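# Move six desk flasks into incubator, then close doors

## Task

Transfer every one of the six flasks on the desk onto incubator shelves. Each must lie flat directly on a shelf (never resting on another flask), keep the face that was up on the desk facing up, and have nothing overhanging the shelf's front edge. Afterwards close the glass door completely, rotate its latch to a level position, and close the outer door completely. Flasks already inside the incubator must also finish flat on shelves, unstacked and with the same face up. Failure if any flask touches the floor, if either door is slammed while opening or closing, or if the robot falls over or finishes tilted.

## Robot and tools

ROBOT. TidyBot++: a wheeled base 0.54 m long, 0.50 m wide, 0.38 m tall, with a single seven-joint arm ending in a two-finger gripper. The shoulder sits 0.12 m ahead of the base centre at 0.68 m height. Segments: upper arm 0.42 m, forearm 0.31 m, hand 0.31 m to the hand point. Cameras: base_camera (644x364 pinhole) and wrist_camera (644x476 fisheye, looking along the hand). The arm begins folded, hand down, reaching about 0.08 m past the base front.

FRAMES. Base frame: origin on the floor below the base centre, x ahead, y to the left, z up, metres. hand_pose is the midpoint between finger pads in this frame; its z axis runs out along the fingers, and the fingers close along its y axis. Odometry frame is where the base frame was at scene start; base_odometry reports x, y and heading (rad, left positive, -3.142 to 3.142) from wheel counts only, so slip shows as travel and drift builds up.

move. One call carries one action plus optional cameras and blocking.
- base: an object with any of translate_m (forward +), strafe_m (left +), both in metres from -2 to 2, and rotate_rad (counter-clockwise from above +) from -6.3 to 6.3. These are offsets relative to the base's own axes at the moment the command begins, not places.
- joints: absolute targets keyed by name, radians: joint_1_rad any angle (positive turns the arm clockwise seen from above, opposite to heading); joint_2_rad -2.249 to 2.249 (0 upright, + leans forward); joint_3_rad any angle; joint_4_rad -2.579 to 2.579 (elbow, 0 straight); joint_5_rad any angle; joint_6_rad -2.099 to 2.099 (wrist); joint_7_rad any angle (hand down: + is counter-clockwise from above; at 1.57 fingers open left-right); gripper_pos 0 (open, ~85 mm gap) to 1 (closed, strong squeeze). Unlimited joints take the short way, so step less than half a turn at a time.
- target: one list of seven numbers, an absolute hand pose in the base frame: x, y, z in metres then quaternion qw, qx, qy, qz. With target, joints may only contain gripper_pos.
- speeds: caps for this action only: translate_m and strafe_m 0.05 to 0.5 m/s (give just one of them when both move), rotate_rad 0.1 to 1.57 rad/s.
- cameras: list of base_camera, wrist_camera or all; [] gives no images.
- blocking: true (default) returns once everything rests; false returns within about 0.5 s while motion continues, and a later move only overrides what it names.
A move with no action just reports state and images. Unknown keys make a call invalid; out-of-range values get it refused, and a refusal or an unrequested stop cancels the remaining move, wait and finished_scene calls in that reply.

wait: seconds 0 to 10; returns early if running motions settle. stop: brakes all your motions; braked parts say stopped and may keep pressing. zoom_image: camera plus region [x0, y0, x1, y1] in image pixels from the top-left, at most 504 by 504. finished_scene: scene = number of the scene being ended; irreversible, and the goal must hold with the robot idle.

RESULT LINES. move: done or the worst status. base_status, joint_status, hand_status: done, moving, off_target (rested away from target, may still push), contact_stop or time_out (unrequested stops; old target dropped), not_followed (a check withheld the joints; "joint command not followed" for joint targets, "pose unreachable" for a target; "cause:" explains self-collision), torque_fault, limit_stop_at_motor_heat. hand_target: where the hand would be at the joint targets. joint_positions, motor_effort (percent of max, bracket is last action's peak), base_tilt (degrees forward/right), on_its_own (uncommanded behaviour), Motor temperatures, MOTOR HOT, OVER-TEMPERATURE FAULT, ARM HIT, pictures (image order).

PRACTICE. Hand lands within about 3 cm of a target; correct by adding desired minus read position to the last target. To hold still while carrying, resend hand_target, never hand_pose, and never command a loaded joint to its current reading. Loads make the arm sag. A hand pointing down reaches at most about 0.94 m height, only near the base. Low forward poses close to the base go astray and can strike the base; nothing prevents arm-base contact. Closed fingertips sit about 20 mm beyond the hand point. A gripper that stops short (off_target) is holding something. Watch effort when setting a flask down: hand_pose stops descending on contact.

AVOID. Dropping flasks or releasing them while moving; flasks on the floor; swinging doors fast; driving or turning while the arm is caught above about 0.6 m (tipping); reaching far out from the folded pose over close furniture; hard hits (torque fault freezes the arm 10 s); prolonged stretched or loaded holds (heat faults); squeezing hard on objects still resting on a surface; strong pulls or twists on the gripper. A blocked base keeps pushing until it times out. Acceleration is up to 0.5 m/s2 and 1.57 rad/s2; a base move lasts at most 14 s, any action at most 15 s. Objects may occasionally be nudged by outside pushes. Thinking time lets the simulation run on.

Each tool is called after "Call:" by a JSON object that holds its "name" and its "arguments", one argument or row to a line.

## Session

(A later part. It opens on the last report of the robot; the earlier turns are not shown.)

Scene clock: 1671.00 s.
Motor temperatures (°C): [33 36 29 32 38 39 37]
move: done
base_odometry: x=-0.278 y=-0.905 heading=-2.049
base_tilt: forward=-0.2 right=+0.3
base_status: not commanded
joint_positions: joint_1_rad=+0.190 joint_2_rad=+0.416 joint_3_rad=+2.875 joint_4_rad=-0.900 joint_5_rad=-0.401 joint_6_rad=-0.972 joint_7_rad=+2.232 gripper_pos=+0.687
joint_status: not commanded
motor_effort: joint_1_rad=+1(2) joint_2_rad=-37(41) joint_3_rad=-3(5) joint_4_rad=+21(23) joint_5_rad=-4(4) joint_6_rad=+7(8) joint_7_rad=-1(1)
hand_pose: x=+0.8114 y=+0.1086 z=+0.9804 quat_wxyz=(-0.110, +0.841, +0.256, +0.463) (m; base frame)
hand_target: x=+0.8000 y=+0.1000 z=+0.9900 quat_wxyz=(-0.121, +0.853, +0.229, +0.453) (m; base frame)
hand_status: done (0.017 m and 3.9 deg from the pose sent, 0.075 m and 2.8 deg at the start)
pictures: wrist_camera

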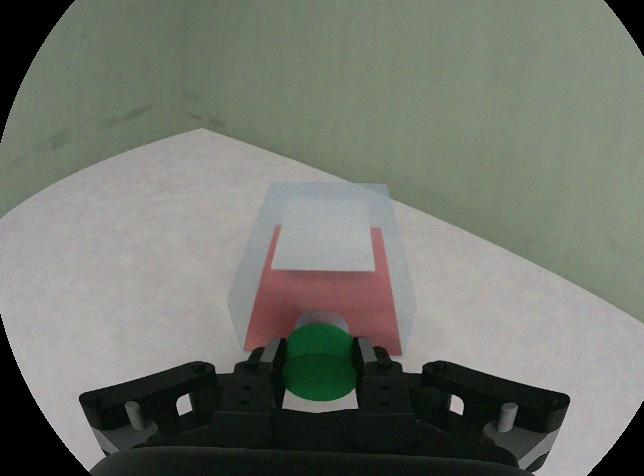

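Call:
{"name": "move", "arguments": {
  "base": {"translate_m":-0.4},
  "speeds": {"translate_m":0.3},
  "cameras": []
}}

Call:
{"name": "move", "arguments": {
  "target": [0.62, 0, 1.04, 0, 0.883, 0, 0.469],
  "cameras": []
}}

Call:
{"name": "move", "arguments": {
  "base": {"rotate_rad":-1.541},
  "speeds": {"rotate_rad":0.7},
  "cameras": []
}}

Call:
{"name": "move", "arguments": {
  "base": {"translate_m":0.1,"strafe_m":-1.32},
  "speeds": {"strafe_m":0.35},
  "cameras": []
}}

Call:
{"name": "move", "arguments": {
  "base": {"translate_m":0.68},
  "speeds": {"translate_m":0.3}
}}

Scene clock: 1686.07 s.
Motor temperatures (°C): [33 36 29 32 38 39 37]
move: done
base_odometry: x=-0.095 y=-0.550 heading=-2.049
base_tilt: forward=-0.3 right=+0.3
base_status: done
joint_positions: joint_1_rad=+0.190 joint_2_rad=+0.411 joint_3_rad=+2.876 joint_4_rad=-0.900 joint_5_rad=-0.401 joint_6_rad=-0.973 joint_7_rad=+2.232 gripper_pos=+0.687
joint_status: not commanded
motor_effort: joint_1_rad=+0(2) joint_2_rad=-38(43) joint_3_rad=-4(5) joint_4_rad=+22(23) joint_5_rad=-4(4) joint_6_rad=+7(8) joint_7_rad=-1(1)
hand_pose: x=+0.8097 y=+0.1087 z=+0.9835 quat_wxyz=(-0.109, +0.841, +0.257, +0.464) (m; base frame)
hand_target: x=+0.8000 y=+0.1000 z=+0.9900 quat_wxyz=(-0.121, +0.853, +0.229, +0.453) (m; base frame)
hand_status: not commanded
pictures: none
No camera images: "cameras" was empty.

Scene clock: 1688.13 s.
Motor temperatures (°C): [33 36 29 32 38 39 37]
move: done
base_odometry: x=-0.095 y=-0.550 heading=-2.049
base_tilt: forward=-0.2 right=+0.3
base_status: not commanded
joint_positions: joint_1_rad=+0.001 joint_2_rad=-0.102 joint_3_rad=+3.140 joint_4_rad=-1.294 joint_5_rad=-0.049 joint_6_rad=-0.973 joint_7_rad=+1.648 gripper_pos=+0.687
joint_status: not commanded
motor_effort: joint_1_rad=+1(2) joint_2_rad=-19(40) joint_3_rad=+0(5) joint_4_rad=+21(23) joint_5_rad=+0(4) joint_6_rad=+8(9) joint_7_rad=+0(1)
hand_pose: x=+0.6259 y=+0.0142 z=+1.0426 quat_wxyz=(-0.006, +0.882, +0.031, +0.469) (m; base frame)
hand_target: x=+0.6200 y=+0.0000 z=+1.0400 quat_wxyz=(+0.000, +0.883, +0.000, +0.469) (m; base frame)
hand_status: done (0.016 m and 3.7 deg from the pose sent, 0.226 m and 32.5 deg at the start)
pictures: none
No camera images: "cameras" was empty.

Scene clock: 1691.07 s.
Motor temperatures (°C): [33 36 29 32 38 39 37]
move: done
base_odometry: x=-0.095 y=-0.550 heading=+2.694
base_tilt: forward=-0.3 right=+0.2
base_status: done
joint_positions: joint_1_rad=-0.009 joint_2_rad=-0.102 joint_3_rad=+3.152 joint_4_rad=-1.295 joint_5_rad=-0.040 joint_6_rad=-0.973 joint_7_rad=+1.646 gripper_pos=+0.687
joint_status: not commanded
motor_effort: joint_1_rad=+1(2) joint_2_rad=-18(20) joint_3_rad=+0(3) joint_4_rad=+21(22) joint_5_rad=+0(1) joint_6_rad=+8(9) joint_7_rad=-1(1)
hand_pose: x=+0.6260 y=+0.0106 z=+1.0418 quat_wxyz=(-0.003, +0.883, +0.030, +0.469) (m; base frame)
hand_target: x=+0.6200 y=+0.0000 z=+1.0400 quat_wxyz=(+0.000, +0.883, +0.000, +0.469) (m; base frame)
hand_status: not commanded
pictures: none
No camera images: "cameras" was empty.

Scene clock: 1695.90 s.
Motor temperatures (°C): [33 36 29 32 38 39 37]
move: done
base_odometry: x=+0.386 y=+0.684 heading=+2.693
base_tilt: forward=-0.3 right=+0.2
base_status: done
joint_positions: joint_1_rad=-0.011 joint_2_rad=-0.102 joint_3_rad=+3.153 joint_4_rad=-1.296 joint_5_rad=-0.039 joint_6_rad=-0.973 joint_7_rad=+1.646 gripper_pos=+0.687
joint_status: not commanded
motor_effort: joint_1_rad=+1(2) joint_2_rad=-19(19) joint_3_rad=-1(2) joint_4_rad=+21(22) joint_5_rad=-1(1) joint_6_rad=+9(9) joint_7_rad=-1(1)
hand_pose: x=+0.6260 y=+0.0106 z=+1.0417 quat_wxyz=(-0.002, +0.883, +0.030, +0.469) (m; base frame)
hand_target: x=+0.6200 y=+0.0000 z=+1.0400 quat_wxyz=(+0.000, +0.883, +0.000, +0.469) (m; base frame)
hand_status: not commanded
pictures: none
No camera images: "cameras" was empty.

Scene clock: 1699.10 s.
Motor temperatures (°C): [33 36 29 32 38 39 37]
move: done
base_odometry: x=-0.227 y=+0.979 heading=+2.693
base_tilt: forward=-0.3 right=+0.3
base_status: done
joint_positions: joint_1_rad=-0.011 joint_2_rad=-0.108 joint_3_rad=+3.153 joint_4_rad=-1.297 joint_5_rad=-0.039 joint_6_rad=-0.973 joint_7_rad=+1.646 gripper_pos=+0.687
joint_status: not commanded
motor_effort: joint_1_rad=+0(2) joint_2_rad=-18(22) joint_3_rad=+0(2) joint_4_rad=+21(22) joint_5_rad=+0(1) joint_6_rad=+8(9) joint_7_rad=-1(1)
hand_pose: x=+0.6239 y=+0.0105 z=+1.0436 quat_wxyz=(-0.002, +0.882, +0.030, +0.470) (m; base frame)
hand_target: x=+0.6200 y=+0.0000 z=+1.0400 quat_wxyz=(+0.000, +0.883, +0.000, +0.469) (m; base frame)
hand_status: not commanded
pictures: base_camera, wrist_camera

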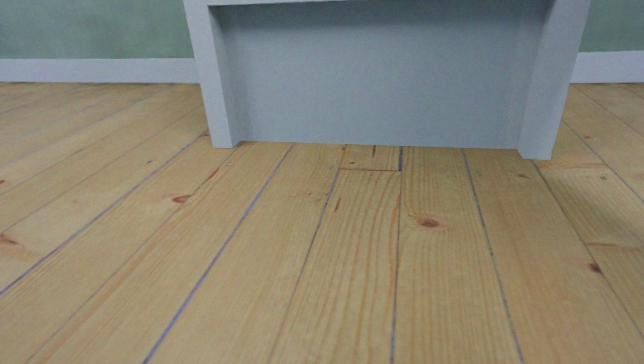

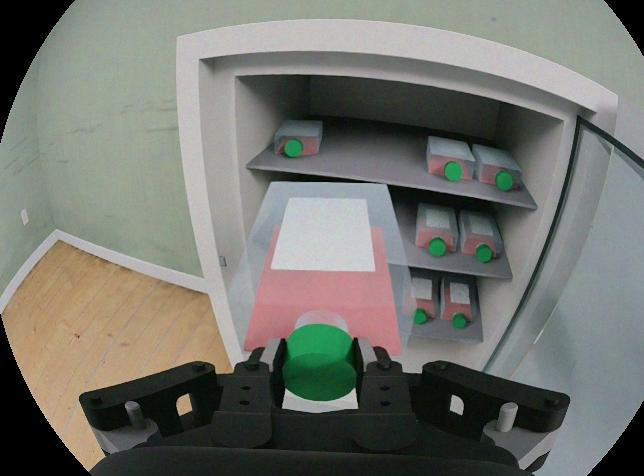

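Call:
{"name": "move", "arguments": {
  "base": {"strafe_m":-0.025},
  "target": [0.735, 0, 1.005, 0, 0.874, 0, 0.486],
  "cameras": []
}}

Call:
{"name": "move", "arguments": {
  "base": {"translate_m":0.28},
  "speeds": {"translate_m":0.1}
}}

Scene clock: 1706.97 s.
Motor temperatures (°C): [33 36 29 32 38 39 37]
move: done
base_odometry: x=-0.216 y=+1.001 heading=+2.693
base_tilt: forward=-0.3 right=+0.3
base_status: done
joint_positions: joint_1_rad=-0.012 joint_2_rad=+0.109 joint_3_rad=+3.160 joint_4_rad=-1.267 joint_5_rad=-0.039 joint_6_rad=-0.841 joint_7_rad=+1.646 gripper_pos=+0.687
joint_status: not commanded
motor_effort: joint_1_rad=+0(3) joint_2_rad=-28(32) joint_3_rad=+0(3) joint_4_rad=+22(24) joint_5_rad=-1(1) joint_6_rad=+8(9) joint_7_rad=+0(1)
hand_pose: x=+0.7220 y=+0.0074 z=+0.9739 quat_wxyz=(+0.000, +0.894, +0.026, +0.447) (m; base frame)
hand_target: x=+0.7350 y=+0.0000 z=+1.0050 quat_wxyz=(+0.000, +0.874, +0.000, +0.486) (m; base frame)
hand_status: done (0.035 m and 5.9 deg from the pose sent, 0.118 m and 4.0 deg at the start)
pictures: none
No camera images: "cameras" was empty.

Scene clock: 1710.33 s.
Motor temperatures (°C): [33 36 29 32 38 39 37]
move: done
base_odometry: x=-0.469 y=+1.123 heading=+2.693
base_tilt: forward=-0.2 right=+0.3
base_status: done
joint_positions: joint_1_rad=-0.012 joint_2_rad=+0.110 joint_3_rad=+3.160 joint_4_rad=-1.266 joint_5_rad=-0.039 joint_6_rad=-0.837 joint_7_rad=+1.646 gripper_pos=+0.687
joint_status: not commanded
motor_effort: joint_1_rad=+0(2) joint_2_rad=-27(32) joint_3_rad=+1(2) joint_4_rad=+22(24) joint_5_rad=+0(1) joint_6_rad=+8(9) joint_7_rad=-1(1)
hand_pose: x=+0.7230 y=+0.0075 z=+0.9747 quat_wxyz=(+0.000, +0.894, +0.026, +0.448) (m; base frame)
hand_target: x=+0.7350 y=+0.0000 z=+1.0050 quat_wxyz=(+0.000, +0.874, +0.000, +0.486) (m; base frame)
hand_status: not commanded
pictures: base_camera, wrist_camera

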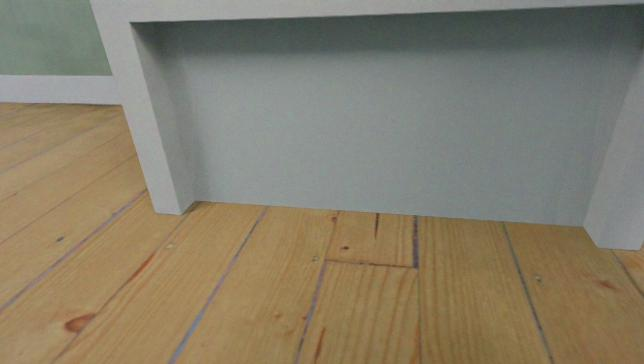

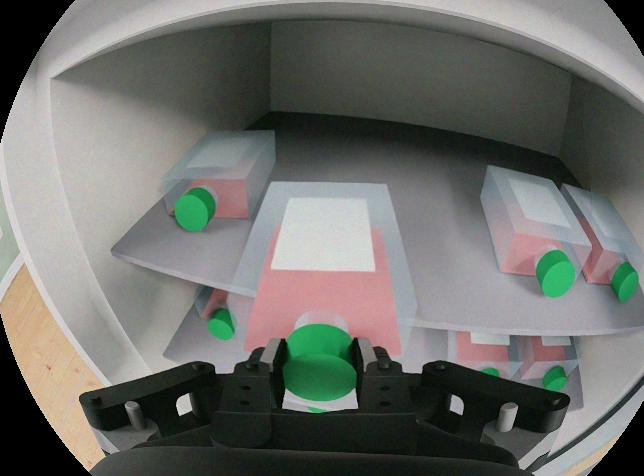

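Call:
{"name": "move", "arguments": {
  "target": [0.74, -0.007, 1.02, 0, 0.870, 0, 0.493],
  "cameras": []
}}

Call:
{"name": "move", "arguments": {
  "base": {"translate_m":0.012},
  "target": [0.80, -0.005, 1.0, 0, 0.872, 0, 0.49],
  "cameras": ["wrist_camera"]
}}

Call:
{"name": "move", "arguments": {
  "target": [0.845, -0.005, 0.985, 0, 0.872, 0, 0.49],
  "cameras": ["wrist_camera"]
}}

Scene clock: 1717.33 s.
Motor temperatures (°C): [33 36 29 32 38 39 37]
move: done
base_odometry: x=-0.469 y=+1.123 heading=+2.693
base_tilt: forward=-0.3 right=+0.2
base_status: not commanded
joint_positions: joint_1_rad=-0.012 joint_2_rad=+0.111 joint_3_rad=+3.160 joint_4_rad=-1.213 joint_5_rad=-0.039 joint_6_rad=-0.837 joint_7_rad=+1.646 gripper_pos=+0.687
joint_status: not commanded
motor_effort: joint_1_rad=+1(1) joint_2_rad=-28(29) joint_3_rad=+0(1) joint_4_rad=+21(23) joint_5_rad=+0(1) joint_6_rad=+9(9) joint_7_rad=-1(1)
hand_pose: x=+0.7293 y=+0.0072 z=+1.0038 quat_wxyz=(+0.001, +0.882, +0.026, +0.471) (m; base frame)
hand_target: x=+0.7400 y=-0.0070 z=+1.0200 quat_wxyz=(+0.000, +0.870, +0.000, +0.493) (m; base frame)
hand_status: done (0.024 m and 4.1 deg from the pose sent, 0.051 m and 6.6 deg at the start)
pictures: none
No camera images: "cameras" was empty.

Scene clock: 1718.70 s.
Motor temperatures (°C): [33 36 29 32 38 39 37]
move: done
base_odometry: x=-0.480 y=+1.129 heading=+2.692
base_tilt: forward=-0.2 right=+0.2
base_status: done
joint_positions: joint_1_rad=-0.012 joint_2_rad=+0.258 joint_3_rad=+3.160 joint_4_rad=-1.095 joint_5_rad=-0.039 joint_6_rad=-0.837 joint_7_rad=+1.646 gripper_pos=+0.687
joint_status: not commanded
motor_effort: joint_1_rad=+0(2) joint_2_rad=-33(37) joint_3_rad=-1(2) joint_4_rad=+22(23) joint_5_rad=+0(1) joint_6_rad=+8(9) joint_7_rad=-1(1)
hand_pose: x=+0.7869 y=+0.0077 z=+0.9759 quat_wxyz=(+0.002, +0.888, +0.027, +0.458) (m; base frame)
hand_target: x=+0.8000 y=-0.0050 z=+1.0000 quat_wxyz=(+0.000, +0.872, +0.000, +0.490) (m; base frame)
hand_status: done (0.030 m and 5.1 deg from the pose sent, 0.072 m and 3.9 deg at the start)
pictures: wrist_camera

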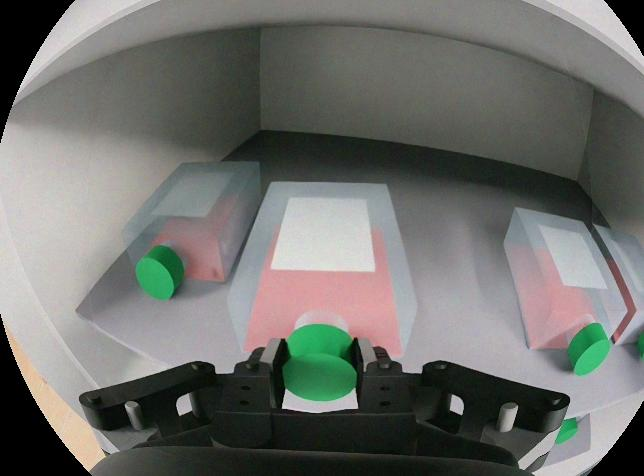

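Scene clock: 1719.67 s.
Motor temperatures (°C): [33 36 29 32 38 39 37]
move: off_target
base_odometry: x=-0.479 y=+1.128 heading=+2.692
base_tilt: forward=-0.2 right=+0.2
base_status: not commanded
joint_positions: joint_1_rad=-0.012 joint_2_rad=+0.329 joint_3_rad=+3.160 joint_4_rad=-0.989 joint_5_rad=-0.039 joint_6_rad=-0.838 joint_7_rad=+1.646 gripper_pos=+0.687
joint_status: not commanded
motor_effort: joint_1_rad=+3(3) joint_2_rad=-29(35) joint_3_rad=+1(2) joint_4_rad=+23(25) joint_5_rad=+0(0) joint_6_rad=+10(13) joint_7_rad=-1(1)
hand_pose: x=+0.8190 y=+0.0082 z=+0.9869 quat_wxyz=(+0.003, +0.880, +0.027, +0.473) (m; base frame)
hand_target: x=+0.8450 y=-0.0050 z=+0.9850 quat_wxyz=(+0.000, +0.872, +0.000, +0.490) (m; base frame)
hand_status: off_target (0.029 m and 3.8 deg from the pose sent, 0.060 m and 5.1 deg at the start)
pictures: wrist_camera

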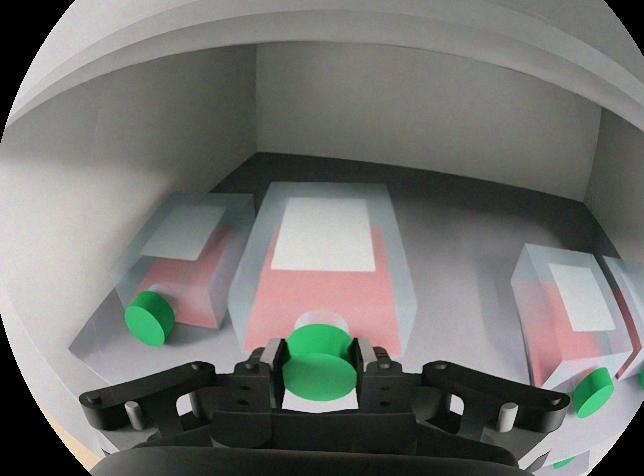

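Call:
{"name": "move", "arguments": {
  "target": [0.79, -0.005, 1.0, 0, 0.872, 0, 0.49],
  "cameras": ["base_camera","wrist_camera"]
}}

Call:
{"name": "zoom_image", "arguments": {
  "camera": "wrist_camera",
  "region": [60, 120, 500, 440]
}}

Scene clock: 1730.70 s.
Motor temperatures (°C): [33 36 29 32 38 39 37]
move: done
base_odometry: x=-0.479 y=+1.128 heading=+2.692
base_tilt: forward=-0.3 right=+0.3
base_status: not commanded
joint_positions: joint_1_rad=-0.011 joint_2_rad=+0.263 joint_3_rad=+3.160 joint_4_rad=-1.091 joint_5_rad=-0.039 joint_6_rad=-0.823 joint_7_rad=+1.646 gripper_pos=+0.687
joint_status: not commanded
motor_effort: joint_1_rad=+0(3) joint_2_rad=-33(38) joint_3_rad=+0(2) joint_4_rad=+21(24) joint_5_rad=+0(1) joint_6_rad=+8(12) joint_7_rad=-1(1)
hand_pose: x=+0.7914 y=+0.0073 z=+0.9780 quat_wxyz=(+0.002, +0.886, +0.026, +0.464) (m; base frame)
hand_target: x=+0.7900 y=-0.0050 z=+1.0000 quat_wxyz=(+0.000, +0.872, +0.000, +0.490) (m; base frame)
hand_status: done (0.025 m and 4.6 deg from the pose sent, 0.034 m and 3.8 deg at the start)
pictures: base_camera, wrist_camera

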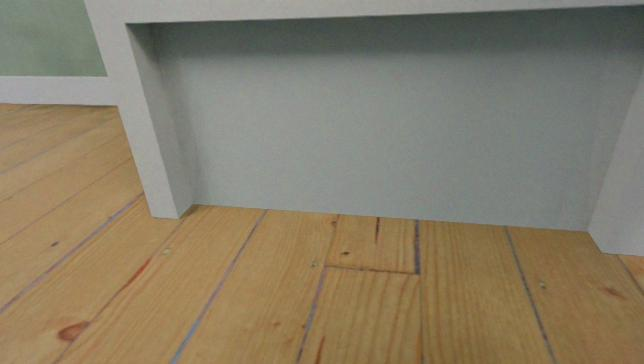

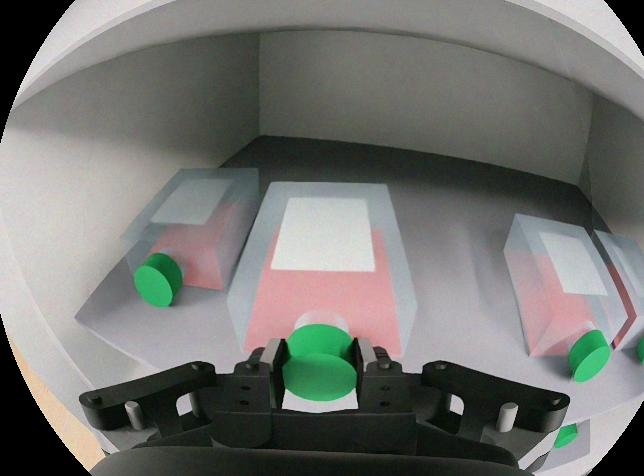

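Scaled by 1.145.

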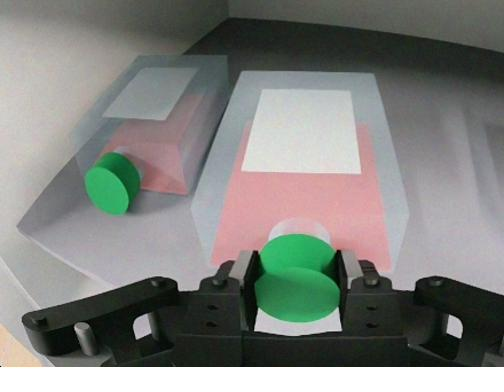

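Call:
{"name": "move", "arguments": {
  "target": [0.79, -0.005, 0.988, 0, 0.870, 0, 0.493],
  "cameras": []
}}

Call:
{"name": "move", "arguments": {
  "target": [0.82, -0.005, 0.982, 0, 0.870, 0, 0.493],
  "cameras": ["wrist_camera"]
}}

Scene clock: 1747.47 s.
Motor temperatures (°C): [33 36 29 32 38 39 37]
move: done
base_odometry: x=-0.479 y=+1.128 heading=+2.692
base_tilt: forward=-0.3 right=+0.2
base_status: not commanded
joint_positions: joint_1_rad=-0.011 joint_2_rad=+0.254 joint_3_rad=+3.160 joint_4_rad=-1.148 joint_5_rad=-0.039 joint_6_rad=-0.780 joint_7_rad=+1.646 gripper_pos=+0.687
joint_status: not commanded
motor_effort: joint_1_rad=+1(2) joint_2_rad=-33(35) joint_3_rad=-1(1) joint_4_rad=+22(23) joint_5_rad=+0(1) joint_6_rad=+8(9) joint_7_rad=-1(1)
hand_pose: x=+0.7898 y=+0.0068 z=+0.9635 quat_wxyz=(+0.002, +0.886, +0.026, +0.462) (m; base frame)
hand_target: x=+0.7900 y=-0.0050 z=+0.9880 quat_wxyz=(+0.000, +0.870, +0.000, +0.493) (m; base frame)
hand_status: done (0.027 m and 5.0 deg from the pose sent, 0.016 m and 4.9 deg at the start)
pictures: none
No camera images: "cameras" was empty.

Scene clock: 1748.37 s.
Motor temperatures (°C): [33 36 29 32 38 39 37]
move: done
base_odometry: x=-0.479 y=+1.128 heading=+2.692
base_tilt: forward=-0.3 right=+0.3
base_status: not commanded
joint_positions: joint_1_rad=-0.011 joint_2_rad=+0.288 joint_3_rad=+3.160 joint_4_rad=-1.100 joint_5_rad=-0.039 joint_6_rad=-0.780 joint_7_rad=+1.646 gripper_pos=+0.687
joint_status: not commanded
motor_effort: joint_1_rad=+1(1) joint_2_rad=-35(36) joint_3_rad=+0(2) joint_4_rad=+21(23) joint_5_rad=+0(1) joint_6_rad=+9(9) joint_7_rad=-1(1)
hand_pose: x=+0.8054 y=+0.0071 z=+0.9674 quat_wxyz=(+0.003, +0.883, +0.026, +0.468) (m; base frame)
hand_target: x=+0.8200 y=-0.0050 z=+0.9820 quat_wxyz=(+0.000, +0.870, +0.000, +0.493) (m; base frame)
hand_status: done (0.024 m and 4.4 deg from the pose sent, 0.037 m and 5.0 deg at the start)
pictures: wrist_camera

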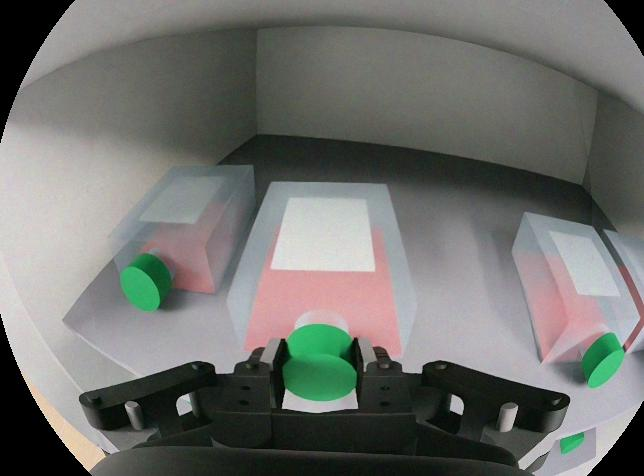

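Call:
{"name": "move", "arguments": {
  "target": [0.835,-0.005,0.98,0,0.870,0,0.493]
}}

Scene clock: 1767.50 s.
Motor temperatures (°C): [33 36 29 32 38 39 37]
move: done
base_odometry: x=-0.479 y=+1.128 heading=+2.692
base_tilt: forward=-0.2 right=+0.3
base_status: not commanded
joint_positions: joint_1_rad=-0.011 joint_2_rad=+0.324 joint_3_rad=+3.160 joint_4_rad=-1.053 joint_5_rad=-0.039 joint_6_rad=-0.780 joint_7_rad=+1.646 gripper_pos=+0.687
joint_status: not commanded
motor_effort: joint_1_rad=+1(1) joint_2_rad=-36(37) joint_3_rad=+0(2) joint_4_rad=+22(23) joint_5_rad=-1(1) joint_6_rad=+8(9) joint_7_rad=-1(1)
hand_pose: x=+0.8211 y=+0.0073 z=+0.9694 quat_wxyz=(+0.003, +0.881, +0.026, +0.473) (m; base frame)
hand_target: x=+0.8350 y=-0.0050 z=+0.9800 quat_wxyz=(+0.000, +0.870, +0.000, +0.493) (m; base frame)
hand_status: done (0.021 m and 4.0 deg from the pose sent, 0.034 m and 4.4 deg at the start)
pictures: base_camera, wrist_camera

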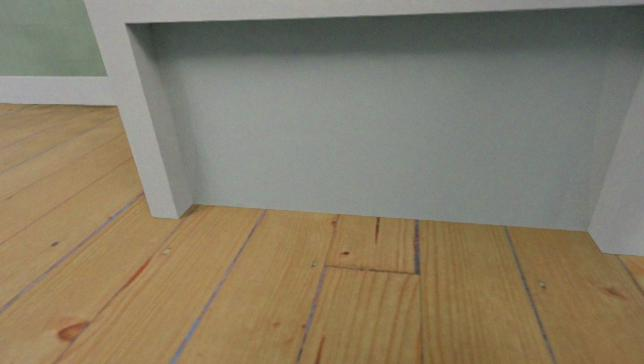

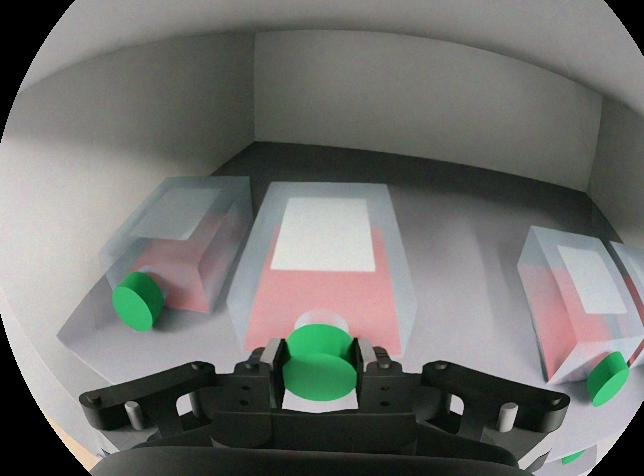

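Call:
{"name": "move", "arguments": {
  "target": [0.848,-0.005,0.977,0,0.872,0,0.49],
  "cameras": []
}}

Call:
{"name": "move", "arguments": {
  "target": [0.86,-0.005,0.974,0,0.872,0,0.49],
  "cameras": ["wrist_camera"]
}}

Call:
{"name": "move", "arguments": {
  "target": [0.863,-0.005,0.963,0,0.872,0,0.49],
  "cameras": ["wrist_camera"]
}}

Scene clock: 1772.77 s.
Motor temperatures (°C): [33 36 29 32 38 39 37]
move: off_target
base_odometry: x=-0.479 y=+1.128 heading=+2.692
base_tilt: forward=-0.3 right=+0.3
base_status: not commanded
joint_positions: joint_1_rad=-0.011 joint_2_rad=+0.333 joint_3_rad=+3.160 joint_4_rad=-1.022 joint_5_rad=-0.039 joint_6_rad=-0.782 joint_7_rad=+1.646 gripper_pos=+0.687
joint_status: not commanded
motor_effort: joint_1_rad=+2(4) joint_2_rad=-29(36) joint_3_rad=-1(2) joint_4_rad=+27(28) joint_5_rad=+0(1) joint_6_rad=+13(14) joint_7_rad=+0(1)
hand_pose: x=+0.8265 y=+0.0074 z=+0.9799 quat_wxyz=(+0.004, +0.876, +0.026, +0.482) (m; base frame)
hand_target: x=+0.8480 y=-0.0050 z=+0.9770 quat_wxyz=(+0.000, +0.872, +0.000, +0.490) (m; base frame)
hand_status: off_target (0.025 m and 3.2 deg from the pose sent, 0.031 m and 3.7 deg at the start)
pictures: none
No camera images: "cameras" was empty.

Scene clock: 1773.43 s.
Motor temperatures (°C): [33 36 29 32 38 39 37]
move: off_target
base_odometry: x=-0.479 y=+1.128 heading=+2.692
base_tilt: forward=-0.3 right=+0.3
base_status: not commanded
joint_positions: joint_1_rad=-0.011 joint_2_rad=+0.336 joint_3_rad=+3.160 joint_4_rad=-1.012 joint_5_rad=-0.039 joint_6_rad=-0.798 joint_7_rad=+1.646 gripper_pos=+0.687
joint_status: not commanded
motor_effort: joint_1_rad=+0(2) joint_2_rad=-26(30) joint_3_rad=-1(2) joint_4_rad=+31(31) joint_5_rad=+0(1) joint_6_rad=+18(18) joint_7_rad=+1(1)
hand_pose: x=+0.8259 y=+0.0075 z=+0.9791 quat_wxyz=(+0.003, +0.878, +0.026, +0.478) (m; base frame)
hand_target: x=+0.8600 y=-0.0050 z=+0.9740 quat_wxyz=(+0.000, +0.872, +0.000, +0.490) (m; base frame)
hand_status: off_target (0.037 m and 3.4 deg from the pose sent, 0.036 m and 3.2 deg at the start)
pictures: wrist_camera

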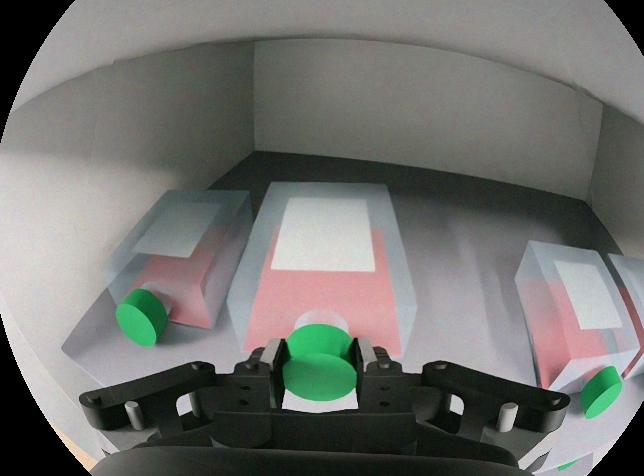

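Scene clock: 1774.07 s.
Motor temperatures (°C): [33 36 29 32 38 39 37]
move: off_target
base_odometry: x=-0.479 y=+1.128 heading=+2.692
base_tilt: forward=-0.3 right=+0.2
base_status: not commanded
joint_positions: joint_1_rad=-0.011 joint_2_rad=+0.336 joint_3_rad=+3.160 joint_4_rad=-1.012 joint_5_rad=-0.039 joint_6_rad=-0.797 joint_7_rad=+1.646 gripper_pos=+0.687
joint_status: not commanded
motor_effort: joint_1_rad=+0(1) joint_2_rad=-24(26) joint_3_rad=-1(2) joint_4_rad=+30(32) joint_5_rad=-1(1) joint_6_rad=+16(18) joint_7_rad=+1(1)
hand_pose: x=+0.8259 y=+0.0075 z=+0.9789 quat_wxyz=(+0.003, +0.878, +0.026, +0.478) (m; base frame)
hand_target: x=+0.8630 y=-0.0050 z=+0.9630 quat_wxyz=(+0.000, +0.872, +0.000, +0.490) (m; base frame)
hand_status: off_target (0.042 m and 3.4 deg from the pose sent, 0.042 m and 3.4 deg at the start)
pictures: wrist_camera

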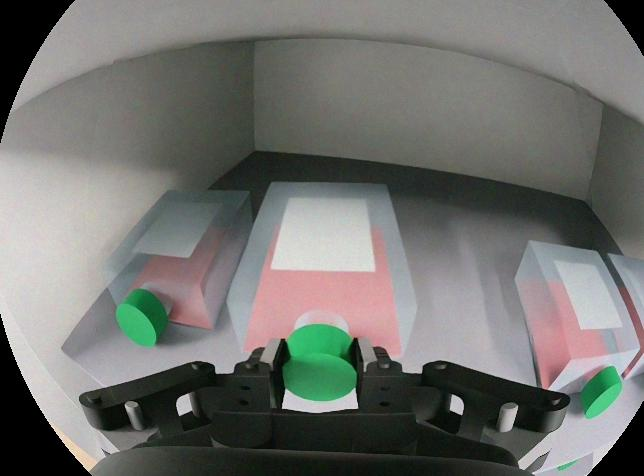

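Call:
{"name": "move", "arguments": {
  "target": [0.822,-0.005,0.974,0,0.872,0,0.49],
  "cameras": []
}}

Call:
{"name": "move", "arguments": {
  "target": [0.825,-0.005,0.964,0,0.872,0,0.49],
  "cameras": ["wrist_camera"]
}}

Scene clock: 1779.73 s.
Motor temperatures (°C): [33 36 29 32 38 39 37]
move: done
base_odometry: x=-0.479 y=+1.128 heading=+2.692
base_tilt: forward=-0.2 right=+0.3
base_status: not commanded
joint_positions: joint_1_rad=-0.011 joint_2_rad=+0.327 joint_3_rad=+3.160 joint_4_rad=-1.075 joint_5_rad=-0.039 joint_6_rad=-0.756 joint_7_rad=+1.646 gripper_pos=+0.687
joint_status: not commanded
motor_effort: joint_1_rad=+1(2) joint_2_rad=-36(38) joint_3_rad=-1(2) joint_4_rad=+22(30) joint_5_rad=+0(1) joint_6_rad=+8(17) joint_7_rad=-1(1)
hand_pose: x=+0.8233 y=+0.0070 z=+0.9610 quat_wxyz=(+0.003, +0.881, +0.026, +0.473) (m; base frame)
hand_target: x=+0.8220 y=-0.0050 z=+0.9740 quat_wxyz=(+0.000, +0.872, +0.000, +0.490) (m; base frame)
hand_status: done (0.018 m and 3.7 deg from the pose sent, 0.014 m and 3.4 deg at the start)
pictures: none
No camera images: "cameras" was empty.

Scene clock: 1780.37 s.
Motor temperatures (°C): [33 36 29 32 38 39 37]
move: done
base_odometry: x=-0.479 y=+1.128 heading=+2.692
base_tilt: forward=-0.2 right=+0.3
base_status: not commanded
joint_positions: joint_1_rad=-0.011 joint_2_rad=+0.323 joint_3_rad=+3.160 joint_4_rad=-1.094 joint_5_rad=-0.039 joint_6_rad=-0.729 joint_7_rad=+1.646 gripper_pos=+0.687
joint_status: not commanded
motor_effort: joint_1_rad=+1(1) joint_2_rad=-34(36) joint_3_rad=+0(1) joint_4_rad=+20(22) joint_5_rad=+0(0) joint_6_rad=+7(8) joint_7_rad=-1(1)
hand_pose: x=+0.8247 y=+0.0067 z=+0.9596 quat_wxyz=(+0.004, +0.878, +0.025, +0.478) (m; base frame)
hand_target: x=+0.8250 y=-0.0050 z=+0.9640 quat_wxyz=(+0.000, +0.872, +0.000, +0.490) (m; base frame)
hand_status: done (0.012 m and 3.3 deg from the pose sent, 0.012 m and 3.7 deg at the start)
pictures: wrist_camera

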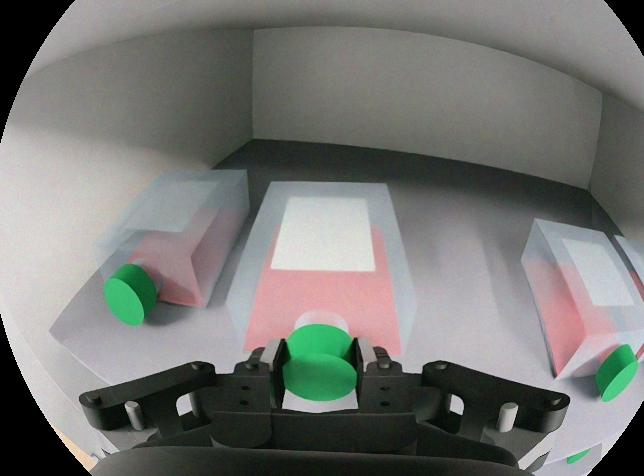

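Call:
{"name": "move", "arguments": {
  "target": [0.837,-0.005,0.964,0,0.872,0,0.49],
  "cameras": []
}}

Call:
{"name": "move", "arguments": {
  "target": [0.85,-0.005,0.963,0,0.872,0,0.49],
  "cameras": ["wrist_camera"]
}}

Scene clock: 1786.77 s.
Motor temperatures (°C): [33 36 29 32 38 39 37]
move: done
base_odometry: x=-0.479 y=+1.128 heading=+2.692
base_tilt: forward=-0.2 right=+0.2
base_status: not commanded
joint_positions: joint_1_rad=-0.011 joint_2_rad=+0.331 joint_3_rad=+3.160 joint_4_rad=-1.084 joint_5_rad=-0.039 joint_6_rad=-0.729 joint_7_rad=+1.646 gripper_pos=+0.687
joint_status: not commanded
motor_effort: joint_1_rad=-1(1) joint_2_rad=-35(36) joint_3_rad=-1(1) joint_4_rad=+22(22) joint_5_rad=+0(1) joint_6_rad=+8(9) joint_7_rad=-1(1)
hand_pose: x=+0.8279 y=+0.0067 z=+0.9598 quat_wxyz=(+0.004, +0.878, +0.025, +0.479) (m; base frame)
hand_target: x=+0.8370 y=-0.0050 z=+0.9640 quat_wxyz=(+0.000, +0.872, +0.000, +0.490) (m; base frame)
hand_status: done (0.015 m and 3.3 deg from the pose sent, 0.017 m and 3.3 deg at the start)
pictures: none
No camera images: "cameras" was empty.

Scene clock: 1787.50 s.
Motor temperatures (°C): [33 36 29 32 38 39 37]
move: done
base_odometry: x=-0.479 y=+1.128 heading=+2.692
base_tilt: forward=-0.2 right=+0.3
base_status: not commanded
joint_positions: joint_1_rad=-0.011 joint_2_rad=+0.361 joint_3_rad=+3.160 joint_4_rad=-1.047 joint_5_rad=-0.039 joint_6_rad=-0.729 joint_7_rad=+1.646 gripper_pos=+0.687
joint_status: not commanded
motor_effort: joint_1_rad=+0(1) joint_2_rad=-36(38) joint_3_rad=-1(1) joint_4_rad=+21(23) joint_5_rad=+0(1) joint_6_rad=+7(9) joint_7_rad=-1(1)
hand_pose: x=+0.8406 y=+0.0069 z=+0.9596 quat_wxyz=(+0.004, +0.876, +0.025, +0.482) (m; base frame)
hand_target: x=+0.8500 y=-0.0050 z=+0.9630 quat_wxyz=(+0.000, +0.872, +0.000, +0.490) (m; base frame)
hand_status: done (0.016 m and 3.1 deg from the pose sent, 0.025 m and 3.3 deg at the start)
pictures: wrist_camera

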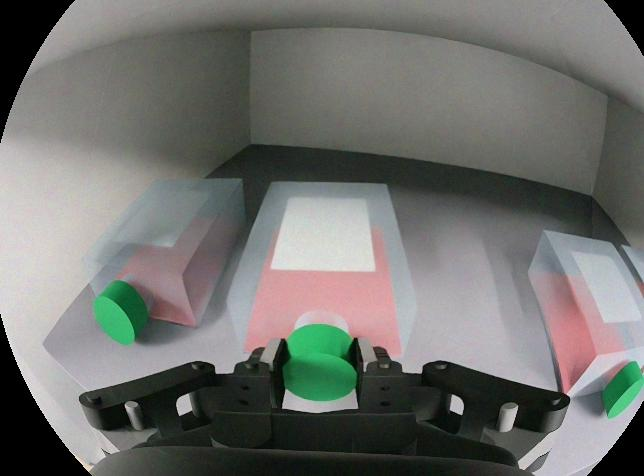

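Good. A bit more, then lower.

Call:
{"name": "move", "arguments": {
  "target": [0.86,-0.005,0.96,0,0.872,0,0.49],
  "cameras": []
}}

Call:
{"name": "move", "arguments": {
  "target": [0.86,-0.005,0.95,0,0.872,0,0.49],
  "cameras": ["wrist_camera"]
}}

Call:
{"name": "move", "arguments": {
  "target": [0.86,-0.005,0.941,0,0.872,0,0.49],
  "cameras": ["wrist_camera"]
}}

Scene clock: 1791.67 s.
Motor temperatures (°C): [33 36 29 32 38 39 37]
move: done
base_odometry: x=-0.479 y=+1.128 heading=+2.692
base_tilt: forward=-0.3 right=+0.2
base_status: not commanded
joint_positions: joint_1_rad=-0.011 joint_2_rad=+0.384 joint_3_rad=+3.160 joint_4_rad=-1.017 joint_5_rad=-0.039 joint_6_rad=-0.729 joint_7_rad=+1.646 gripper_pos=+0.687
joint_status: not commanded
motor_effort: joint_1_rad=-1(1) joint_2_rad=-37(38) joint_3_rad=-1(2) joint_4_rad=+21(23) joint_5_rad=+0(1) joint_6_rad=+8(9) joint_7_rad=-1(1)
hand_pose: x=+0.8506 y=+0.0071 z=+0.9597 quat_wxyz=(+0.004, +0.874, +0.026, +0.484) (m; base frame)
hand_target: x=+0.8600 y=-0.0050 z=+0.9600 quat_wxyz=(+0.000, +0.872, +0.000, +0.490) (m; base frame)
hand_status: done (0.015 m and 3.0 deg from the pose sent, 0.023 m and 3.1 deg at the start)
pictures: none
No camera images: "cameras" was empty.

Scene clock: 1792.33 s.
Motor temperatures (°C): [33 36 29 32 38 39 37]
move: done
base_odometry: x=-0.479 y=+1.128 heading=+2.692
base_tilt: forward=-0.3 right=+0.2
base_status: not commanded
joint_positions: joint_1_rad=-0.011 joint_2_rad=+0.385 joint_3_rad=+3.160 joint_4_rad=-1.022 joint_5_rad=-0.039 joint_6_rad=-0.718 joint_7_rad=+1.646 gripper_pos=+0.687
joint_status: not commanded
motor_effort: joint_1_rad=+0(2) joint_2_rad=-35(38) joint_3_rad=-1(2) joint_4_rad=+20(22) joint_5_rad=+0(0) joint_6_rad=+7(9) joint_7_rad=+0(1)
hand_pose: x=+0.8519 y=+0.0070 z=+0.9593 quat_wxyz=(+0.004, +0.873, +0.025, +0.487) (m; base frame)
hand_target: x=+0.8600 y=-0.0050 z=+0.9500 quat_wxyz=(+0.000, +0.872, +0.000, +0.490) (m; base frame)
hand_status: done (0.017 m and 3.0 deg from the pose sent, 0.018 m and 3.0 deg at the start)
pictures: wrist_camera

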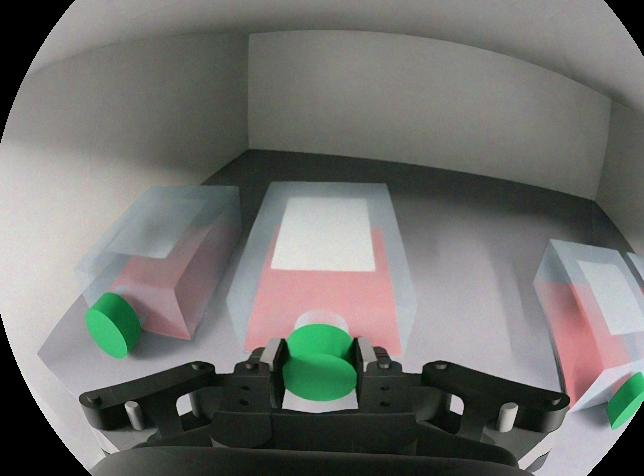

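Scene clock: 1792.97 s.
Motor temperatures (°C): [33 36 29 32 38 39 37]
move: done
base_odometry: x=-0.479 y=+1.128 heading=+2.692
base_tilt: forward=-0.3 right=+0.3
base_status: not commanded
joint_positions: joint_1_rad=-0.011 joint_2_rad=+0.384 joint_3_rad=+3.160 joint_4_rad=-1.037 joint_5_rad=-0.039 joint_6_rad=-0.691 joint_7_rad=+1.646 gripper_pos=+0.687
joint_status: not commanded
motor_effort: joint_1_rad=+2(2) joint_2_rad=-35(36) joint_3_rad=+0(1) joint_4_rad=+20(21) joint_5_rad=+0(1) joint_6_rad=+6(7) joint_7_rad=-1(1)
hand_pose: x=+0.8545 y=+0.0067 z=+0.9588 quat_wxyz=(+0.005, +0.870, +0.025, +0.493) (m; base frame)
hand_target: x=+0.8600 y=-0.0050 z=+0.9410 quat_wxyz=(+0.000, +0.872, +0.000, +0.490) (m; base frame)
hand_status: done (0.022 m and 2.9 deg from the pose sent, 0.023 m and 3.0 deg at the start)
pictures: wrist_camera

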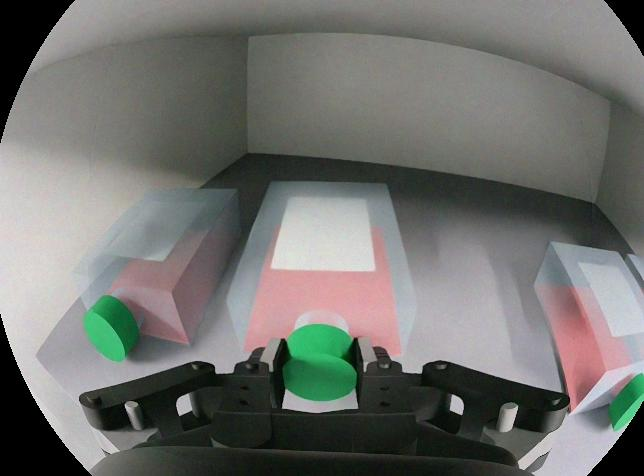

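Stalled at .959: on the shelf. One more step then release.

Call:
{"name": "move", "arguments": {
  "target": [0.858,-0.005,0.934,0,0.870,0,0.493],
  "cameras": []
}}

Call:
{"name": "move", "arguments": {
  "target": [0.858,-0.005,0.945,0,0.870,0,0.493],
  "joints": {"gripper_pos":0.45},
  "cameras": ["wrist_camera"]
}}

Call:
{"name": "move", "arguments": {
  "base": {"translate_m":-0.2},
  "speeds": {"translate_m":0.12}
}}

Scene clock: 1797.23 s.
Motor temperatures (°C): [33 36 29 32 38 39 37]
move: off_target
base_odometry: x=-0.479 y=+1.128 heading=+2.692
base_tilt: forward=-0.3 right=+0.3
base_status: not commanded
joint_positions: joint_1_rad=-0.011 joint_2_rad=+0.375 joint_3_rad=+3.160 joint_4_rad=-1.070 joint_5_rad=-0.039 joint_6_rad=-0.647 joint_7_rad=+1.646 gripper_pos=+0.687
joint_status: not commanded
motor_effort: joint_1_rad=+1(3) joint_2_rad=-31(35) joint_3_rad=+0(1) joint_4_rad=+18(20) joint_5_rad=+1(1) joint_6_rad=+6(7) joint_7_rad=+0(1)
hand_pose: x=+0.8550 y=+0.0062 z=+0.9579 quat_wxyz=(+0.005, +0.865, +0.024, +0.501) (m; base frame)
hand_target: x=+0.8580 y=-0.0050 z=+0.9340 quat_wxyz=(+0.000, +0.870, +0.000, +0.493) (m; base frame)
hand_status: off_target (0.027 m and 3.0 deg from the pose sent, 0.028 m and 2.9 deg at the start)
pictures: none
No camera images: "cameras" was empty.

Scene clock: 1798.07 s.
Motor temperatures (°C): [33 36 29 32 38 39 37]
move: done
base_odometry: x=-0.479 y=+1.128 heading=+2.692
base_tilt: forward=-0.3 right=+0.3
base_status: not commanded
joint_positions: joint_1_rad=-0.011 joint_2_rad=+0.379 joint_3_rad=+3.160 joint_4_rad=-1.069 joint_5_rad=-0.039 joint_6_rad=-0.647 joint_7_rad=+1.646 gripper_pos=+0.450
joint_status: all done
motor_effort: joint_1_rad=+0(2) joint_2_rad=-37(38) joint_3_rad=-2(2) joint_4_rad=+21(22) joint_5_rad=+0(1) joint_6_rad=+8(8) joint_7_rad=+0(1)
hand_pose: x=+0.8562 y=+0.0062 z=+0.9555 quat_wxyz=(+0.005, +0.866, +0.024, +0.500) (m; base frame)
hand_target: x=+0.8580 y=-0.0050 z=+0.9450 quat_wxyz=(+0.000, +0.870, +0.000, +0.493) (m; base frame)
hand_status: done (0.015 m and 3.0 deg from the pose sent, 0.017 m and 3.0 deg at the start)
pictures: wrist_camera

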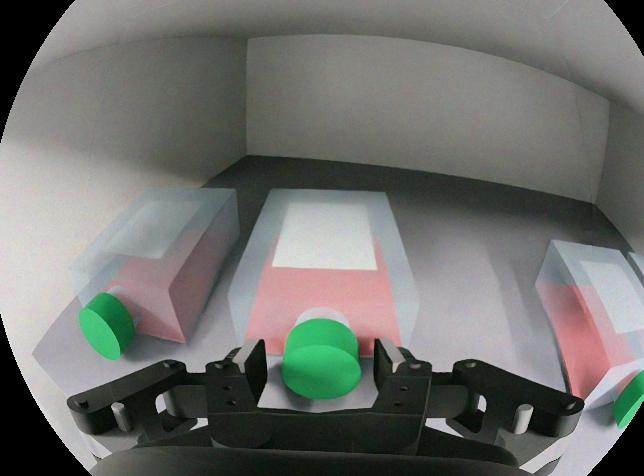

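Scene clock: 1800.33 s.
Motor temperatures (°C): [33 36 29 32 38 39 37]
move: done
base_odometry: x=-0.299 y=+1.042 heading=+2.692
base_tilt: forward=-0.3 right=+0.3
base_status: done
joint_positions: joint_1_rad=-0.009 joint_2_rad=+0.382 joint_3_rad=+3.160 joint_4_rad=-1.069 joint_5_rad=-0.039 joint_6_rad=-0.647 joint_7_rad=+1.646 gripper_pos=+0.450
joint_status: not commanded
motor_effort: joint_1_rad=+2(3) joint_2_rad=-37(41) joint_3_rad=-1(2) joint_4_rad=+22(23) joint_5_rad=+0(1) joint_6_rad=+8(8) joint_7_rad=-1(1)
hand_pose: x=+0.8570 y=+0.0050 z=+0.9533 quat_wxyz=(+0.006, +0.867, +0.023, +0.498) (m; base frame)
hand_target: x=+0.8580 y=-0.0050 z=+0.9450 quat_wxyz=(+0.000, +0.870, +0.000, +0.493) (m; base frame)
hand_status: not commanded
pictures: base_camera, wrist_camera

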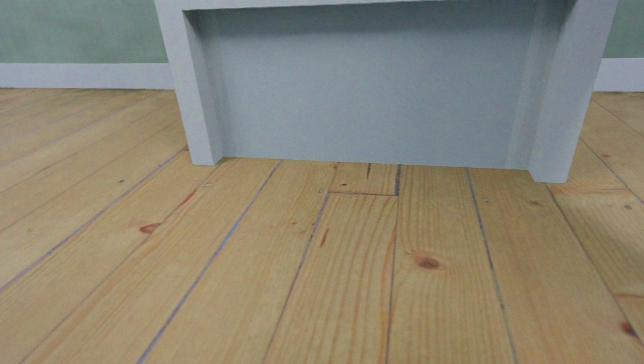

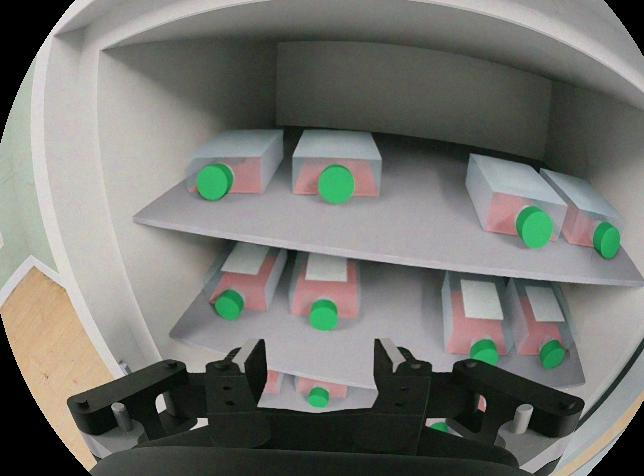

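Call:
{"name": "move", "arguments": {
  "base": {"translate_m":-0.45},
  "speeds": {"translate_m":0.3},
  "cameras": []
}}

Call:
{"name": "move", "arguments": {
  "target": [0.5,0,0.9,0.51,0.49,0.5,0.5],
  "joints": {"gripper_pos":1}
}}

Scene clock: 1807.83 s.
Motor temperatures (°C): [33 36 29 32 38 39 37]
move: done
base_odometry: x=+0.106 y=+0.846 heading=+2.692
base_tilt: forward=-0.2 right=+0.3
base_status: done
joint_positions: joint_1_rad=-0.009 joint_2_rad=+0.384 joint_3_rad=+3.160 joint_4_rad=-1.069 joint_5_rad=-0.039 joint_6_rad=-0.647 joint_7_rad=+1.646 gripper_pos=+0.450
joint_status: not commanded
motor_effort: joint_1_rad=+1(2) joint_2_rad=-38(41) joint_3_rad=-1(3) joint_4_rad=+22(23) joint_5_rad=-1(1) joint_6_rad=+8(9) joint_7_rad=-1(1)
hand_pose: x=+0.8577 y=+0.0047 z=+0.9515 quat_wxyz=(+0.006, +0.867, +0.023, +0.497) (m; base frame)
hand_target: x=+0.8580 y=-0.0050 z=+0.9450 quat_wxyz=(+0.000, +0.870, +0.000, +0.493) (m; base frame)
hand_status: not commanded
pictures: none
No camera images: "cameras" was empty.

Scene clock: 1810.90 s.
Motor temperatures (°C): [33 36 29 32 38 39 37]
move: done
base_odometry: x=+0.106 y=+0.846 heading=+2.692
base_tilt: forward=-0.3 right=+0.3
base_status: not commanded
joint_positions: joint_1_rad=+0.335 joint_2_rad=-0.488 joint_3_rad=+3.022 joint_4_rad=-2.568 joint_5_rad=+0.372 joint_6_rad=+0.530 joint_7_rad=+2.655 gripper_pos=+0.999
joint_status: all done
motor_effort: joint_1_rad=+1(2) joint_2_rad=-3(39) joint_3_rad=+1(2) joint_4_rad=+20(23) joint_5_rad=-2(2) joint_6_rad=+8(9) joint_7_rad=-1(1)
hand_pose: x=+0.5075 y=-0.0182 z=+0.8923 quat_wxyz=(+0.479, +0.543, +0.465, +0.510) (m; base frame)
hand_target: x=+0.5000 y=+0.0000 z=+0.9000 quat_wxyz=(+0.510, +0.490, +0.500, +0.500) (m; base frame)
hand_status: done (0.021 m and 8.2 deg from the pose sent, 0.361 m and 93.0 deg at the start)
pictures: base_camera, wrist_camera

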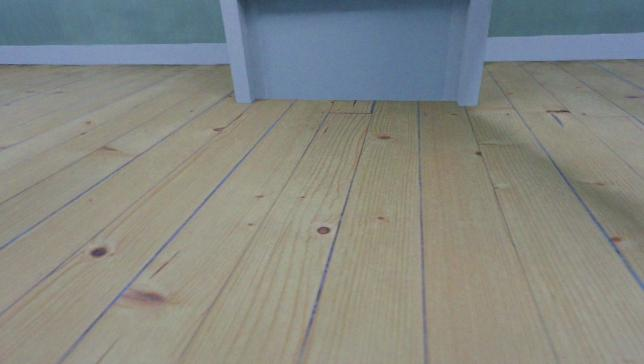

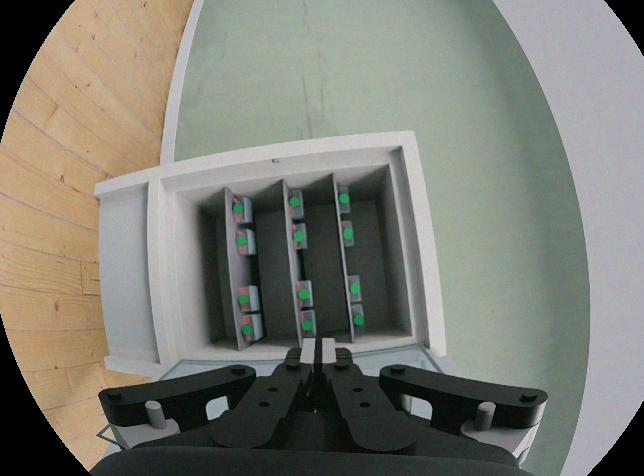

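Call:
{"name": "move", "arguments": {
  "target": [0.45,0.05,0.88,0.123,0.696,-0.123,0.696]
}}

Scene clock: 1822.37 s.
Motor temperatures (°C): [33 36 29 32 38 39 37]
move: done
base_odometry: x=+0.106 y=+0.846 heading=+2.692
base_tilt: forward=-0.3 right=+0.3
base_status: not commanded
joint_positions: joint_1_rad=+0.792 joint_2_rad=-1.025 joint_3_rad=+2.371 joint_4_rad=-2.494 joint_5_rad=-0.282 joint_6_rad=+0.073 joint_7_rad=+1.316 gripper_pos=+0.999
joint_status: not commanded
motor_effort: joint_1_rad=+0(1) joint_2_rad=+11(13) joint_3_rad=+8(10) joint_4_rad=+17(22) joint_5_rad=+0(2) joint_6_rad=+8(9) joint_7_rad=-1(1)
hand_pose: x=+0.4497 y=+0.0461 z=+0.8861 quat_wxyz=(+0.154, +0.694, -0.080, +0.699) (m; base frame)
hand_target: x=+0.4500 y=+0.0500 z=+0.8800 quat_wxyz=(+0.123, +0.696, -0.123, +0.696) (m; base frame)
hand_status: done (0.007 m and 6.1 deg from the pose sent, 0.090 m and 85.4 deg at the start)
pictures: base_camera, wrist_camera

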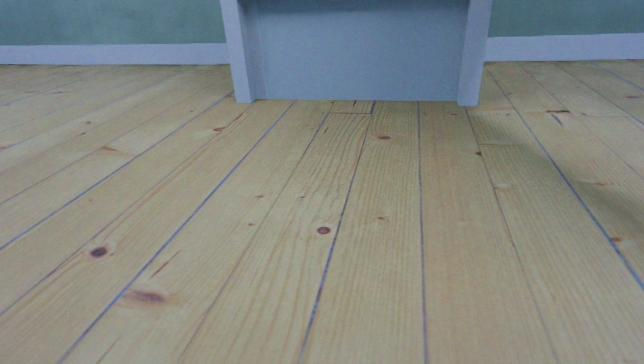

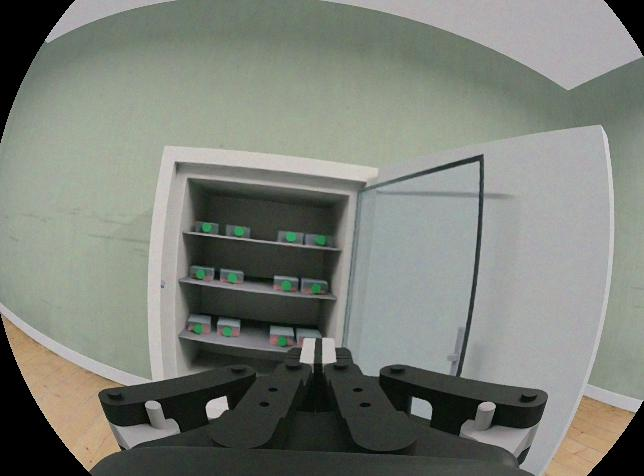

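Call:
{"name": "move", "arguments": {
  "base": {"strafe_m":-0.22},
  "speeds": {"strafe_m":0.2},
  "target": [0.55,-0.2,0.92,0.51,0.49,0.5,0.5]
}}

Scene clock: 1837.93 s.
Motor temperatures (°C): [33 36 29 32 38 39 37]
move: done
base_odometry: x=+0.202 y=+1.045 heading=+2.692
base_tilt: forward=-0.3 right=+0.3
base_status: done
joint_positions: joint_1_rad=-0.714 joint_2_rad=-0.643 joint_3_rad=+4.324 joint_4_rad=-2.306 joint_5_rad=+0.900 joint_6_rad=+0.366 joint_7_rad=+2.783 gripper_pos=+0.999
joint_status: not commanded
motor_effort: joint_1_rad=+0(2) joint_2_rad=+7(14) joint_3_rad=-9(10) joint_4_rad=+18(22) joint_5_rad=-1(1) joint_6_rad=+9(9) joint_7_rad=-1(1)
hand_pose: x=+0.5414 y=-0.2056 z=+0.9027 quat_wxyz=(+0.471, +0.540, +0.469, +0.517) (m; base frame)
hand_target: x=+0.5500 y=-0.2000 z=+0.9200 quat_wxyz=(+0.510, +0.490, +0.500, +0.500) (m; base frame)
hand_status: done (0.020 m and 8.4 deg from the pose sent, 0.268 m and 86.6 deg at the start)
pictures: base_camera, wrist_camera

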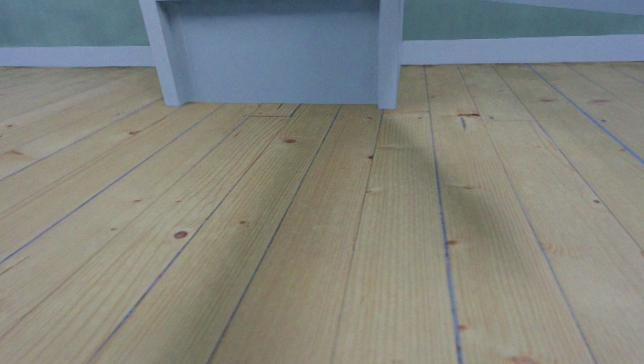

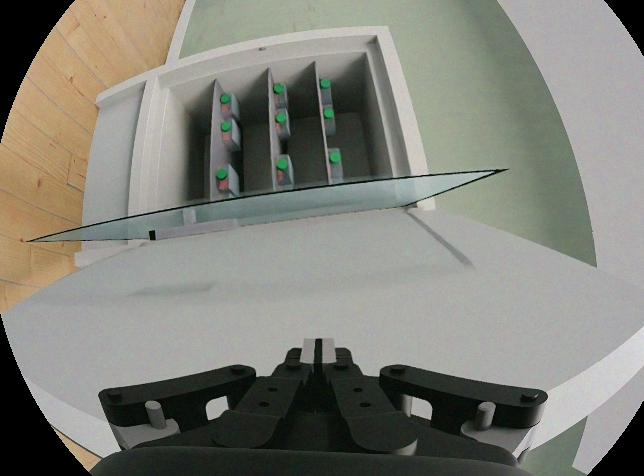

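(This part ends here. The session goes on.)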